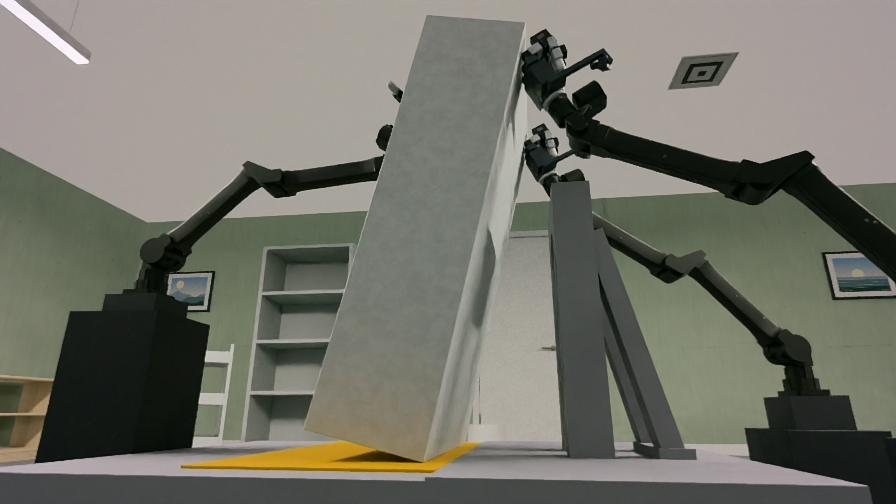

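Emit:
move(
  arm1={"target":[-0.285,0.22,1.225,0.6876,0.1651,0.1651,0.6876],"speed":0.03},
  arm2={"target":[-0.28,-0.2505,1.205,0.6876,0.1651,0.1651,0.6876],"speed":0.03},
  arm3={"target":[0.117,0.015,1.297,0.683,0.183,-0.183,-0.683],"speed":0.03},
  cameras=["cam_low"],
)

Scene clock: 45.40 s.
Joint torques (N m): arm1=[0.97 -17.32 8.85 -0.1 -0.37 -0.12] | arm2=[-2.37 -22.24 9.69 -0.24 -0.26 0.14] | arm3=[1.49 -22.83 8.44 0.1 0.01 -0.1]
Heat: arm1: hottest joint1_rad 37 °C; arm2: hottest joint2_rad 34 °C; arm3: hottest joint3_rad 39 °C.
move: arm1 off_target; arm2 off_target; arm3 off_target
Joint velocities: within noise
arm1.joint_positions: joint1_rad=-0.094 joint2_rad=+2.265 joint3_rad=+2.897 joint4_rad=+0.456 joint5_rad=-0.054 joint6_rad=+0.112 hand_index_mcp=-0.445 hand_index_abd=+0.002 hand_index_pip=-0.929 hand_index_dip=+0.708 hand_middle_mcp=-0.456 hand_middle_abd=+0.001 hand_middle_pip=-0.948 hand_middle_dip=+0.696 hand_ring_mcp=-0.455 hand_ring_abd=+0.001 hand_ring_pip=-0.948 hand_ring_dip=+0.696 hand_thumb_cmc=+0.303 hand_thumb_axl=+0.680 hand_thumb_mcp=+0.228 hand_thumb_ipl=+0.168 hand_current_limit=+0.400 hand_speed=-0.600
arm1.joint_status: not commanded
arm1.hand_state: goal,goal,blocked,goal,goal,goal,goal,goal,goal,goal,goal,goal,goal,goal,goal,goal
arm1.index_mcp_current_ma: 3
arm1.index_abd_current_ma: 1
arm1.index_pip_current_ma: 25
arm1.index_dip_current_ma: 11
arm1.middle_mcp_current_ma: -4
arm1.middle_abd_current_ma: 0
arm1.middle_pip_current_ma: 1
arm1.middle_dip_current_ma: 0
arm1.ring_mcp_current_ma: -3
arm1.ring_abd_current_ma: 0
arm1.ring_pip_current_ma: 1
arm1.ring_dip_current_ma: 0
arm1.thumb_cmc_current_ma: 2
arm1.thumb_axl_current_ma: 1
arm1.thumb_mcp_current_ma: 1
arm1.thumb_ipl_current_ma: 0
arm1.hand_goal_index_mcp: -0.450
arm1.hand_goal_index_abd: 0.000
arm1.hand_goal_index_pip: -0.950
arm1.hand_goal_index_dip: 0.696
arm1.hand_goal_middle_mcp: -0.450
arm1.hand_goal_middle_abd: 0.000
arm1.hand_goal_middle_pip: -0.950
arm1.hand_goal_middle_dip: 0.696
arm1.hand_goal_ring_mcp: -0.450
arm1.hand_goal_ring_abd: 0.000
arm1.hand_goal_ring_pip: -0.950
arm1.hand_goal_ring_dip: 0.696
arm1.hand_goal_thumb_cmc: 0.300
arm1.hand_goal_thumb_axl: 0.678
arm1.hand_goal_thumb_mcp: 0.226
arm1.hand_goal_thumb_ipl: 0.168
arm1.hand: x=-0.3118 y=+0.2082 z=+1.2435 quat_wxyz=(+0.691, +0.174, +0.167, +0.681) (m; scene frame)
arm1.hand_target: x=-0.2870 y=+0.2206 z=+1.2238 quat_wxyz=(+0.682, +0.182, +0.181, +0.685) (m; scene frame)
arm1.hand_status: off_target (0.035 m and 1.3 deg from the pose sent, 0.049 m and 2.0 deg at the start; a joint's target at an end of its range on 21 of 41 steps)
arm2.joint_positions: joint1_rad=+0.135 joint2_rad=+2.300 joint3_rad=+2.904 joint4_rad=+0.498 joint5_rad=+0.060 joint6_rad=-0.147 hand_index_mcp=-0.444 hand_index_abd=+0.000 hand_index_pip=-0.930 hand_index_dip=+0.708 hand_middle_mcp=-0.456 hand_middle_abd=+0.001 hand_middle_pip=-0.949 hand_middle_dip=+0.696 hand_ring_mcp=-0.456 hand_ring_abd=+0.001 hand_ring_pip=-0.949 hand_ring_dip=+0.696 hand_thumb_cmc=+0.303 hand_thumb_axl=+0.676 hand_thumb_mcp=+0.236 hand_thumb_ipl=+0.167 hand_current_limit=+0.400 hand_speed=-0.600
arm2.joint_status: not commanded
arm2.hand_state: goal,goal,goal,goal,goal,goal,goal,goal,goal,goal,goal,goal,goal,goal,goal,goal
arm2.index_mcp_current_ma: 8
arm2.index_abd_current_ma: 0
arm2.index_pip_current_ma: 34
arm2.index_dip_current_ma: 17
arm2.middle_mcp_current_ma: -6
arm2.middle_abd_current_ma: 0
arm2.middle_pip_current_ma: 0
arm2.middle_dip_current_ma: 0
arm2.ring_mcp_current_ma: -7
arm2.ring_abd_current_ma: 0
arm2.ring_pip_current_ma: 0
arm2.ring_dip_current_ma: 0
arm2.thumb_cmc_current_ma: 2
arm2.thumb_axl_current_ma: -1
arm2.thumb_mcp_current_ma: 18
arm2.thumb_ipl_current_ma: -1
arm2.hand_goal_index_mcp: -0.450
arm2.hand_goal_index_abd: 0.000
arm2.hand_goal_index_pip: -0.950
arm2.hand_goal_index_dip: 0.696
arm2.hand_goal_middle_mcp: -0.450
arm2.hand_goal_middle_abd: 0.000
arm2.hand_goal_middle_pip: -0.950
arm2.hand_goal_middle_dip: 0.696
arm2.hand_goal_ring_mcp: -0.450
arm2.hand_goal_ring_abd: 0.000
arm2.hand_goal_ring_pip: -0.950
arm2.hand_goal_ring_dip: 0.696
arm2.hand_goal_thumb_cmc: 0.300
arm2.hand_goal_thumb_axl: 0.678
arm2.hand_goal_thumb_mcp: 0.226
arm2.hand_goal_thumb_ipl: 0.168
arm2.hand: x=-0.3120 y=-0.2464 z=+1.2291 quat_wxyz=(+0.688, +0.164, +0.171, +0.686) (m; scene frame)
arm2.hand_target: x=-0.2821 y=-0.2508 z=+1.2033 quat_wxyz=(+0.682, +0.179, +0.188, +0.684) (m; scene frame)
arm2.hand_status: off_target (0.040 m and 0.8 deg from the pose sent, 0.065 m and 3.2 deg at the start; a joint's target at an end of its range on 27 of 41 steps)
arm3.joint_positions: joint1_rad=-0.035 joint2_rad=+2.259 joint3_rad=+2.279 joint4_rad=+1.053 joint5_rad=+0.000 joint6_rad=-0.013 hand_index_mcp=-0.446 hand_index_abd=+0.002 hand_index_pip=-0.929 hand_index_dip=+0.701 hand_middle_mcp=-0.455 hand_middle_abd=+0.001 hand_middle_pip=-0.949 hand_middle_dip=+0.696 hand_ring_mcp=-0.455 hand_ring_abd=+0.001 hand_ring_pip=-0.949 hand_ring_dip=+0.696 hand_thumb_cmc=+0.312 hand_thumb_axl=+0.678 hand_thumb_mcp=+0.228 hand_thumb_ipl=+0.168 hand_current_limit=+0.400 hand_speed=-0.600
arm3.joint_status: not commanded
arm3.hand_state: goal,goal,blocked,goal,goal,goal,goal,goal,goal,goal,goal,goal,goal,goal,goal,goal
arm3.index_mcp_current_ma: 5
arm3.index_abd_current_ma: 2
arm3.index_pip_current_ma: 50
arm3.index_dip_current_ma: 7
arm3.middle_mcp_current_ma: -8
arm3.middle_abd_current_ma: 1
arm3.middle_pip_current_ma: 1
arm3.middle_dip_current_ma: 0
arm3.ring_mcp_current_ma: -9
arm3.ring_abd_current_ma: 1
arm3.ring_pip_current_ma: 1
arm3.ring_dip_current_ma: 0
arm3.thumb_cmc_current_ma: 25
arm3.thumb_axl_current_ma: 0
arm3.thumb_mcp_current_ma: 3
arm3.thumb_ipl_current_ma: 0
arm3.hand_goal_index_mcp: -0.450
arm3.hand_goal_index_abd: 0.000
arm3.hand_goal_index_pip: -0.950
arm3.hand_goal_index_dip: 0.696
arm3.hand_goal_middle_mcp: -0.450
arm3.hand_goal_middle_abd: 0.000
arm3.hand_goal_middle_pip: -0.950
arm3.hand_goal_middle_dip: 0.696
arm3.hand_goal_ring_mcp: -0.450
arm3.hand_goal_ring_abd: 0.000
arm3.hand_goal_ring_pip: -0.950
arm3.hand_goal_ring_dip: 0.696
arm3.hand_goal_thumb_cmc: 0.300
arm3.hand_goal_thumb_axl: 0.678
arm3.hand_goal_thumb_mcp: 0.226
arm3.hand_goal_thumb_ipl: 0.168
arm3.hand: x=+0.1231 y=+0.0225 z=+1.3015 quat_wxyz=(+0.681, +0.175, -0.175, -0.689) (m; scene frame)
arm3.hand_target: x=+0.1174 y=+0.0149 z=+1.2970 quat_wxyz=(+0.683, +0.183, -0.183, -0.683) (m; scene frame)
arm3.hand_status: off_target (0.011 m and 1.5 deg from the pose sent, 0.017 m and 2.6 deg at the start)
pictures: cam_low

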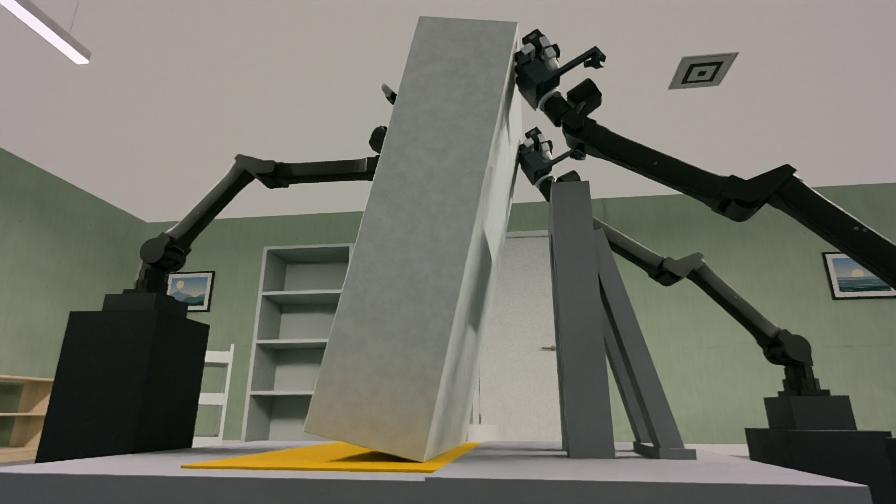

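Emit:
move(
  arm3={"target":[0.140,0.015,1.297,0.683,0.183,-0.183,-0.683],"speed":0.03},
  cameras=["cam_low"],
)

Scene clock: 47.00 s.
Joint torques (N m): arm1=[0.56 -18.08 8.9 0.24 -0.26 -0.12] | arm2=[-2.67 -23.94 9.78 0.09 -0.24 0.04] | arm3=[1.2 -23.3 9.22 0.62 0.01 -0.08]
Heat: arm1: hottest joint1_rad 37 °C; arm2: hottest joint2_rad 34 °C; arm3: hottest joint3_rad 39 °C.
move: arm3 off_target
Joint velocities: within noise
arm1, arm2: as last shown
arm1.joint_positions: joint1_rad=-0.090 joint2_rad=+2.275 joint3_rad=+2.897 joint4_rad=+0.448 joint5_rad=-0.056 joint6_rad=+0.112 hand_index_mcp=-0.445 hand_index_abd=+0.002 hand_index_pip=-0.929 hand_index_dip=+0.708 hand_middle_mcp=-0.456 hand_middle_abd=+0.001 hand_middle_pip=-0.948 hand_middle_dip=+0.696 hand_ring_mcp=-0.455 hand_ring_abd=+0.001 hand_ring_pip=-0.948 hand_ring_dip=+0.696 hand_thumb_cmc=+0.303 hand_thumb_axl=+0.680 hand_thumb_mcp=+0.228 hand_thumb_ipl=+0.168 hand_current_limit=+0.400 hand_speed=-0.600
arm1.ring_pip_current_ma: 0
arm1.hand: x=-0.3018 y=+0.2097 z=+1.2364 quat_wxyz=(+0.688, +0.180, +0.174, +0.681) (m; scene frame)
arm1.hand_target: x=-0.2869 y=+0.2205 z=+1.2237 quat_wxyz=(+0.682, +0.182, +0.181, +0.685) (m; scene frame)
arm2.joint_positions: joint1_rad=+0.135 joint2_rad=+2.311 joint3_rad=+2.904 joint4_rad=+0.490 joint5_rad=+0.059 joint6_rad=-0.140 hand_index_mcp=-0.444 hand_index_abd=+0.000 hand_index_pip=-0.930 hand_index_dip=+0.708 hand_middle_mcp=-0.456 hand_middle_abd=+0.001 hand_middle_pip=-0.949 hand_middle_dip=+0.696 hand_ring_mcp=-0.456 hand_ring_abd=+0.001 hand_ring_pip=-0.949 hand_ring_dip=+0.696 hand_thumb_cmc=+0.303 hand_thumb_axl=+0.676 hand_thumb_mcp=+0.236 hand_thumb_ipl=+0.167 hand_current_limit=+0.400 hand_speed=-0.600
arm2.hand: x=-0.3023 y=-0.2454 z=+1.2214 quat_wxyz=(+0.684, +0.170, +0.178, +0.686) (m; scene frame)
arm3.joint_positions: joint1_rad=-0.035 joint2_rad=+2.189 joint3_rad=+2.122 joint4_rad=+1.106 joint5_rad=+0.000 joint6_rad=-0.013 hand_index_mcp=-0.446 hand_index_abd=+0.002 hand_index_pip=-0.929 hand_index_dip=+0.701 hand_middle_mcp=-0.455 hand_middle_abd=+0.001 hand_middle_pip=-0.949 hand_middle_dip=+0.696 hand_ring_mcp=-0.455 hand_ring_abd=+0.001 hand_ring_pip=-0.949 hand_ring_dip=+0.696 hand_thumb_cmc=+0.312 hand_thumb_axl=+0.678 hand_thumb_mcp=+0.228 hand_thumb_ipl=+0.168 hand_current_limit=+0.400 hand_speed=-0.600
arm3.joint_status: not commanded
arm3.hand_state: goal,goal,blocked,goal,goal,goal,goal,goal,goal,goal,goal,goal,goal,goal,goal,goal
arm3.index_mcp_current_ma: 5
arm3.index_abd_current_ma: 2
arm3.index_pip_current_ma: 50
arm3.index_dip_current_ma: 7
arm3.middle_mcp_current_ma: -8
arm3.middle_abd_current_ma: 1
arm3.middle_pip_current_ma: 1
arm3.middle_dip_current_ma: 0
arm3.ring_mcp_current_ma: -9
arm3.ring_abd_current_ma: 1
arm3.ring_pip_current_ma: 1
arm3.ring_dip_current_ma: 0
arm3.thumb_cmc_current_ma: 25
arm3.thumb_axl_current_ma: 0
arm3.thumb_mcp_current_ma: 3
arm3.thumb_ipl_current_ma: 0
arm3.hand_goal_index_mcp: -0.450
arm3.hand_goal_index_abd: 0.000
arm3.hand_goal_index_pip: -0.950
arm3.hand_goal_index_dip: 0.696
arm3.hand_goal_middle_mcp: -0.450
arm3.hand_goal_middle_abd: 0.000
arm3.hand_goal_middle_pip: -0.950
arm3.hand_goal_middle_dip: 0.696
arm3.hand_goal_ring_mcp: -0.450
arm3.hand_goal_ring_abd: 0.000
arm3.hand_goal_ring_pip: -0.950
arm3.hand_goal_ring_dip: 0.696
arm3.hand_goal_thumb_cmc: 0.300
arm3.hand_goal_thumb_axl: 0.678
arm3.hand_goal_thumb_mcp: 0.226
arm3.hand_goal_thumb_ipl: 0.168
arm3.hand: x=+0.1330 y=+0.0225 z=+1.2860 quat_wxyz=(+0.678, +0.187, -0.187, -0.686) (m; scene frame)
arm3.hand_target: x=+0.1402 y=+0.0151 z=+1.2970 quat_wxyz=(+0.683, +0.183, -0.183, -0.683) (m; scene frame)
arm3.hand_status: off_target (0.015 m and 0.9 deg from the pose sent, 0.019 m and 1.5 deg at the start)
pictures: cam_low

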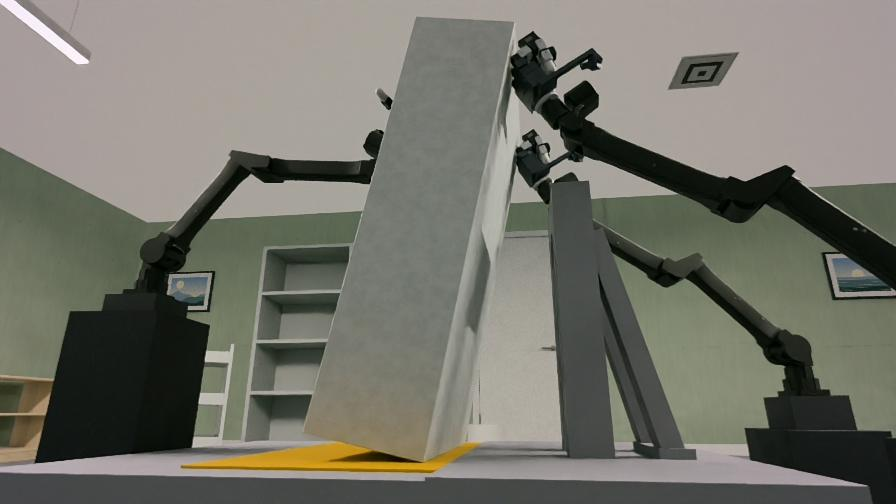

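Emit:
move(
  arm1={"target":[-0.262,0.22,1.205,0.6797,0.1949,0.1949,0.6797],"speed":0.03},
  arm2={"target":[-0.257,-0.2505,1.198,0.6797,0.1949,0.1949,0.6797],"speed":0.03},
  arm3={"target":[0.145,0.015,1.302,0.683,0.183,-0.183,-0.683],"speed":0.03},
  cameras=["cam_low"],
)

Scene clock: 48.90 s.
Joint torques (N m): arm1=[0.62 -18.96 9.1 0.25 -0.28 -0.19] | arm2=[-2.55 -24.12 9.88 0.24 -0.13 0.06] | arm3=[1.32 -22.24 9.14 -0.06 -0.01 -0.08]
Heat: arm1: hottest joint1_rad 37 °C; arm2: hottest joint2_rad 34 °C; arm3: hottest joint3_rad 39 °C.
move: arm1 off_target; arm2 off_target; arm3 done
Joint velocities: within noise
arm1.joint_positions: joint1_rad=-0.088 joint2_rad=+2.301 joint3_rad=+2.897 joint4_rad=+0.426 joint5_rad=-0.060 joint6_rad=+0.110 hand_index_mcp=-0.445 hand_index_abd=+0.002 hand_index_pip=-0.929 hand_index_dip=+0.708 hand_middle_mcp=-0.456 hand_middle_abd=+0.001 hand_middle_pip=-0.948 hand_middle_dip=+0.696 hand_ring_mcp=-0.455 hand_ring_abd=+0.001 hand_ring_pip=-0.949 hand_ring_dip=+0.696 hand_thumb_cmc=+0.304 hand_thumb_axl=+0.680 hand_thumb_mcp=+0.228 hand_thumb_ipl=+0.168 hand_current_limit=+0.400 hand_speed=-0.600
arm1.joint_status: not commanded
arm1.hand_state: goal,goal,blocked,goal,goal,goal,goal,goal,goal,goal,goal,goal,goal,goal,goal,goal
arm1.index_mcp_current_ma: 3
arm1.index_abd_current_ma: 1
arm1.index_pip_current_ma: 25
arm1.index_dip_current_ma: 11
arm1.middle_mcp_current_ma: -4
arm1.middle_abd_current_ma: 0
arm1.middle_pip_current_ma: 0
arm1.middle_dip_current_ma: 0
arm1.ring_mcp_current_ma: -3
arm1.ring_abd_current_ma: 0
arm1.ring_pip_current_ma: 0
arm1.ring_dip_current_ma: 0
arm1.thumb_cmc_current_ma: 2
arm1.thumb_axl_current_ma: 1
arm1.thumb_mcp_current_ma: 1
arm1.thumb_ipl_current_ma: 0
arm1.hand_goal_index_mcp: -0.450
arm1.hand_goal_index_abd: 0.000
arm1.hand_goal_index_pip: -0.950
arm1.hand_goal_index_dip: 0.696
arm1.hand_goal_middle_mcp: -0.450
arm1.hand_goal_middle_abd: 0.000
arm1.hand_goal_middle_pip: -0.950
arm1.hand_goal_middle_dip: 0.696
arm1.hand_goal_ring_mcp: -0.450
arm1.hand_goal_ring_abd: 0.000
arm1.hand_goal_ring_pip: -0.950
arm1.hand_goal_ring_dip: 0.696
arm1.hand_goal_thumb_cmc: 0.300
arm1.hand_goal_thumb_axl: 0.678
arm1.hand_goal_thumb_mcp: 0.226
arm1.hand_goal_thumb_ipl: 0.168
arm1.hand: x=-0.2775 y=+0.2086 z=+1.2180 quat_wxyz=(+0.683, +0.197, +0.190, +0.678) (m; scene frame)
arm1.hand_target: x=-0.2627 y=+0.2203 z=+1.2045 quat_wxyz=(+0.678, +0.198, +0.198, +0.679) (m; scene frame)
arm1.hand_status: off_target (0.023 m and 0.7 deg from the pose sent, 0.052 m and 3.1 deg at the start; a joint's target at an end of its range on 18 of 49 steps)
arm2.joint_positions: joint1_rad=+0.134 joint2_rad=+2.315 joint3_rad=+2.905 joint4_rad=+0.404 joint5_rad=+0.065 joint6_rad=-0.131 hand_index_mcp=-0.444 hand_index_abd=+0.000 hand_index_pip=-0.930 hand_index_dip=+0.708 hand_middle_mcp=-0.456 hand_middle_abd=+0.001 hand_middle_pip=-0.949 hand_middle_dip=+0.696 hand_ring_mcp=-0.456 hand_ring_abd=+0.001 hand_ring_pip=-0.949 hand_ring_dip=+0.696 hand_thumb_cmc=+0.303 hand_thumb_axl=+0.676 hand_thumb_mcp=+0.235 hand_thumb_ipl=+0.167 hand_current_limit=+0.400 hand_speed=-0.600
arm2.joint_status: not commanded
arm2.hand_state: goal,goal,goal,goal,goal,goal,goal,goal,goal,goal,goal,goal,goal,goal,goal,goal
arm2.index_mcp_current_ma: 8
arm2.index_abd_current_ma: 0
arm2.index_pip_current_ma: 33
arm2.index_dip_current_ma: 17
arm2.middle_mcp_current_ma: -6
arm2.middle_abd_current_ma: 0
arm2.middle_pip_current_ma: 0
arm2.middle_dip_current_ma: 0
arm2.ring_mcp_current_ma: -7
arm2.ring_abd_current_ma: 0
arm2.ring_pip_current_ma: 0
arm2.ring_dip_current_ma: 0
arm2.thumb_cmc_current_ma: 3
arm2.thumb_axl_current_ma: -1
arm2.thumb_mcp_current_ma: 17
arm2.thumb_ipl_current_ma: -1
arm2.hand_goal_index_mcp: -0.450
arm2.hand_goal_index_abd: 0.000
arm2.hand_goal_index_pip: -0.950
arm2.hand_goal_index_dip: 0.696
arm2.hand_goal_middle_mcp: -0.450
arm2.hand_goal_middle_abd: 0.000
arm2.hand_goal_middle_pip: -0.950
arm2.hand_goal_middle_dip: 0.696
arm2.hand_goal_ring_mcp: -0.450
arm2.hand_goal_ring_abd: 0.000
arm2.hand_goal_ring_pip: -0.950
arm2.hand_goal_ring_dip: 0.696
arm2.hand_goal_thumb_cmc: 0.300
arm2.hand_goal_thumb_axl: 0.678
arm2.hand_goal_thumb_mcp: 0.226
arm2.hand_goal_thumb_ipl: 0.168
arm2.hand: x=-0.2779 y=-0.2445 z=+1.2146 quat_wxyz=(+0.675, +0.198, +0.210, +0.679) (m; scene frame)
arm2.hand_target: x=-0.2587 y=-0.2510 z=+1.1966 quat_wxyz=(+0.673, +0.209, +0.218, +0.675) (m; scene frame)
arm2.hand_status: off_target (0.027 m and 1.9 deg from the pose sent, 0.051 m and 3.6 deg at the start; a joint's target at an end of its range on 39 of 49 steps)
arm3.joint_positions: joint1_rad=-0.035 joint2_rad=+2.160 joint3_rad=+2.104 joint4_rad=+1.118 joint5_rad=+0.001 joint6_rad=-0.014 hand_index_mcp=-0.446 hand_index_abd=+0.002 hand_index_pip=-0.929 hand_index_dip=+0.701 hand_middle_mcp=-0.455 hand_middle_abd=+0.001 hand_middle_pip=-0.949 hand_middle_dip=+0.696 hand_ring_mcp=-0.455 hand_ring_abd=+0.001 hand_ring_pip=-0.949 hand_ring_dip=+0.696 hand_thumb_cmc=+0.312 hand_thumb_axl=+0.678 hand_thumb_mcp=+0.228 hand_thumb_ipl=+0.168 hand_current_limit=+0.400 hand_speed=-0.600
arm3.joint_status: not commanded
arm3.hand_state: goal,goal,blocked,goal,goal,goal,goal,goal,goal,goal,goal,goal,goal,goal,goal,goal
arm3.index_mcp_current_ma: 5
arm3.index_abd_current_ma: 2
arm3.index_pip_current_ma: 50
arm3.index_dip_current_ma: 7
arm3.middle_mcp_current_ma: -8
arm3.middle_abd_current_ma: 1
arm3.middle_pip_current_ma: 1
arm3.middle_dip_current_ma: 0
arm3.ring_mcp_current_ma: -9
arm3.ring_abd_current_ma: 1
arm3.ring_pip_current_ma: 1
arm3.ring_dip_current_ma: 0
arm3.thumb_cmc_current_ma: 25
arm3.thumb_axl_current_ma: 0
arm3.thumb_mcp_current_ma: 3
arm3.thumb_ipl_current_ma: 0
arm3.hand_goal_index_mcp: -0.450
arm3.hand_goal_index_abd: 0.000
arm3.hand_goal_index_pip: -0.950
arm3.hand_goal_index_dip: 0.696
arm3.hand_goal_middle_mcp: -0.450
arm3.hand_goal_middle_abd: 0.000
arm3.hand_goal_middle_pip: -0.950
arm3.hand_goal_middle_dip: 0.696
arm3.hand_goal_ring_mcp: -0.450
arm3.hand_goal_ring_abd: 0.000
arm3.hand_goal_ring_pip: -0.950
arm3.hand_goal_ring_dip: 0.696
arm3.hand_goal_thumb_cmc: 0.300
arm3.hand_goal_thumb_axl: 0.678
arm3.hand_goal_thumb_mcp: 0.226
arm3.hand_goal_thumb_ipl: 0.168
arm3.hand: x=+0.1469 y=+0.0226 z=+1.2996 quat_wxyz=(+0.680, +0.178, -0.179, -0.688) (m; scene frame)
arm3.hand_target: x=+0.1453 y=+0.0150 z=+1.3020 quat_wxyz=(+0.683, +0.183, -0.183, -0.683) (m; scene frame)
arm3.hand_status: done (0.008 m and 1.0 deg from the pose sent, 0.021 m and 0.9 deg at the start)
pictures: cam_low

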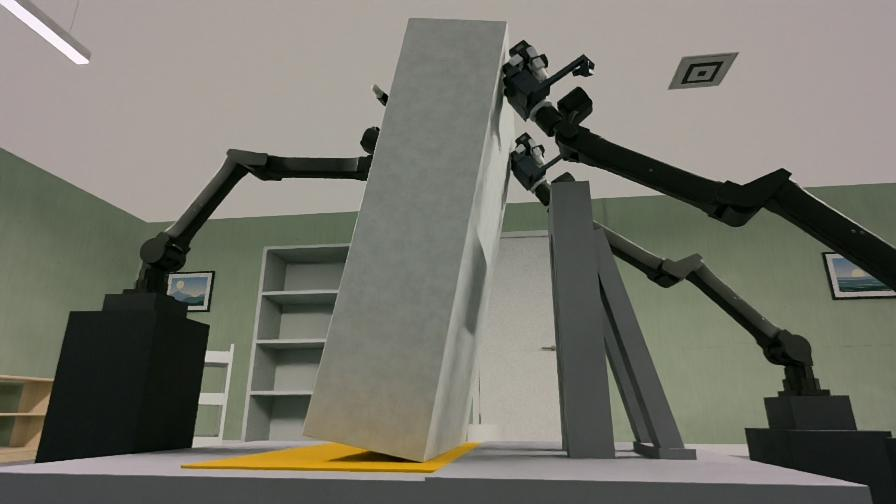

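Emit:
move(
  arm3={"target":[0.185,0.015,1.300,0.683,0.183,-0.183,-0.683],"speed":0.03},
  cameras=["cam_low"],
)

Scene clock: 51.43 s.
Joint torques (N m): arm1=[0.38 -19.08 9.16 0.39 -0.26 -0.17] | arm2=[-2.08 -24.41 9.94 0.35 -0.13 0] | arm3=[1.32 -12.81 8.46 -3.71 -0.03 -0.03]
Heat: arm1: hottest joint1_rad 37 °C; arm2: hottest joint2_rad 34 °C; arm3: hottest joint3_rad 39 °C.
move: arm3 off_target
Joint velocities: within noise
arm1, arm2: as last shown
arm1.joint_positions: joint1_rad=-0.087 joint2_rad=+2.303 joint3_rad=+2.897 joint4_rad=+0.424 joint5_rad=-0.061 joint6_rad=+0.110 hand_index_mcp=-0.445 hand_index_abd=+0.002 hand_index_pip=-0.929 hand_index_dip=+0.708 hand_middle_mcp=-0.456 hand_middle_abd=+0.001 hand_middle_pip=-0.948 hand_middle_dip=+0.696 hand_ring_mcp=-0.455 hand_ring_abd=+0.001 hand_ring_pip=-0.949 hand_ring_dip=+0.696 hand_thumb_cmc=+0.304 hand_thumb_axl=+0.680 hand_thumb_mcp=+0.228 hand_thumb_ipl=+0.168 hand_current_limit=+0.400 hand_speed=-0.600
arm1.hand: x=-0.2750 y=+0.2086 z=+1.2160 quat_wxyz=(+0.682, +0.198, +0.191, +0.678) (m; scene frame)
arm1.hand_target: x=-0.2628 y=+0.2202 z=+1.2047 quat_wxyz=(+0.678, +0.198, +0.198, +0.679) (m; scene frame)
arm2.joint_positions: joint1_rad=+0.134 joint2_rad=+2.315 joint3_rad=+2.905 joint4_rad=+0.404 joint5_rad=+0.065 joint6_rad=-0.129 hand_index_mcp=-0.444 hand_index_abd=+0.000 hand_index_pip=-0.930 hand_index_dip=+0.708 hand_middle_mcp=-0.456 hand_middle_abd=+0.001 hand_middle_pip=-0.949 hand_middle_dip=+0.696 hand_ring_mcp=-0.456 hand_ring_abd=+0.001 hand_ring_pip=-0.949 hand_ring_dip=+0.696 hand_thumb_cmc=+0.303 hand_thumb_axl=+0.676 hand_thumb_mcp=+0.235 hand_thumb_ipl=+0.167 hand_current_limit=+0.400 hand_speed=-0.600
arm2.hand: x=-0.2779 y=-0.2446 z=+1.2146 quat_wxyz=(+0.674, +0.199, +0.210, +0.680) (m; scene frame)
arm2.hand_target: x=-0.2588 y=-0.2510 z=+1.1966 quat_wxyz=(+0.673, +0.209, +0.218, +0.675) (m; scene frame)
arm3.joint_positions: joint1_rad=-0.034 joint2_rad=+1.940 joint3_rad=+1.841 joint4_rad=+1.309 joint5_rad=+0.002 joint6_rad=-0.020 hand_index_mcp=-0.446 hand_index_abd=+0.002 hand_index_pip=-0.929 hand_index_dip=+0.701 hand_middle_mcp=-0.455 hand_middle_abd=+0.001 hand_middle_pip=-0.949 hand_middle_dip=+0.696 hand_ring_mcp=-0.455 hand_ring_abd=+0.001 hand_ring_pip=-0.949 hand_ring_dip=+0.696 hand_thumb_cmc=+0.312 hand_thumb_axl=+0.678 hand_thumb_mcp=+0.228 hand_thumb_ipl=+0.168 hand_current_limit=+0.400 hand_speed=-0.600
arm3.joint_status: not commanded
arm3.hand_state: goal,goal,blocked,goal,goal,goal,goal,goal,goal,goal,goal,goal,goal,goal,goal,goal
arm3.index_mcp_current_ma: 5
arm3.index_abd_current_ma: 2
arm3.index_pip_current_ma: 50
arm3.index_dip_current_ma: 7
arm3.middle_mcp_current_ma: -8
arm3.middle_abd_current_ma: 1
arm3.middle_pip_current_ma: 1
arm3.middle_dip_current_ma: 0
arm3.ring_mcp_current_ma: -9
arm3.ring_abd_current_ma: 1
arm3.ring_pip_current_ma: 1
arm3.ring_dip_current_ma: 0
arm3.thumb_cmc_current_ma: 24
arm3.thumb_axl_current_ma: 0
arm3.thumb_mcp_current_ma: 4
arm3.thumb_ipl_current_ma: 0
arm3.hand_goal_index_mcp: -0.450
arm3.hand_goal_index_abd: 0.000
arm3.hand_goal_index_pip: -0.950
arm3.hand_goal_index_dip: 0.696
arm3.hand_goal_middle_mcp: -0.450
arm3.hand_goal_middle_abd: 0.000
arm3.hand_goal_middle_pip: -0.950
arm3.hand_goal_middle_dip: 0.696
arm3.hand_goal_ring_mcp: -0.450
arm3.hand_goal_ring_abd: 0.000
arm3.hand_goal_ring_pip: -0.950
arm3.hand_goal_ring_dip: 0.696
arm3.hand_goal_thumb_cmc: 0.300
arm3.hand_goal_thumb_axl: 0.678
arm3.hand_goal_thumb_mcp: 0.226
arm3.hand_goal_thumb_ipl: 0.168
arm3.hand: x=+0.2534 y=+0.0213 z=+1.3392 quat_wxyz=(+0.689, +0.127, -0.129, -0.701) (m; scene frame)
arm3.hand_target: x=+0.1938 y=+0.0144 z=+1.2922 quat_wxyz=(+0.683, +0.183, -0.183, -0.683) (m; scene frame)
arm3.hand_status: off_target (0.079 m and 9.2 deg from the pose sent, 0.039 m and 1.0 deg at the start)
pictures: cam_low

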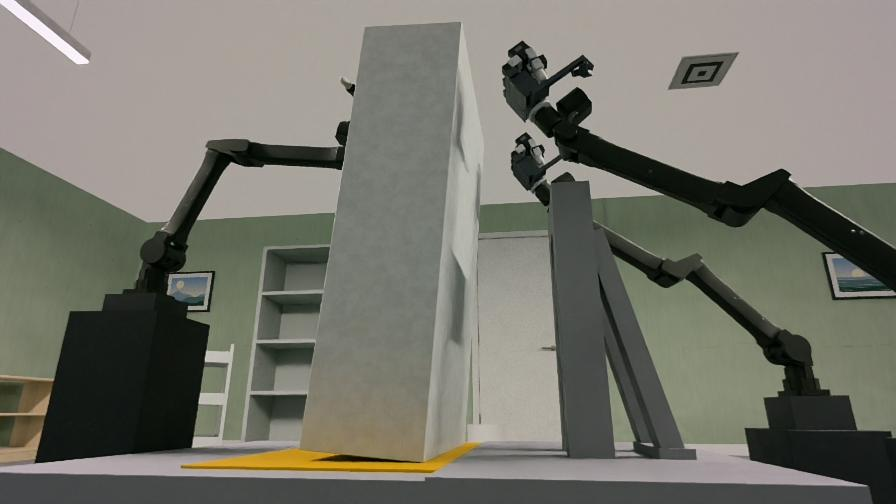

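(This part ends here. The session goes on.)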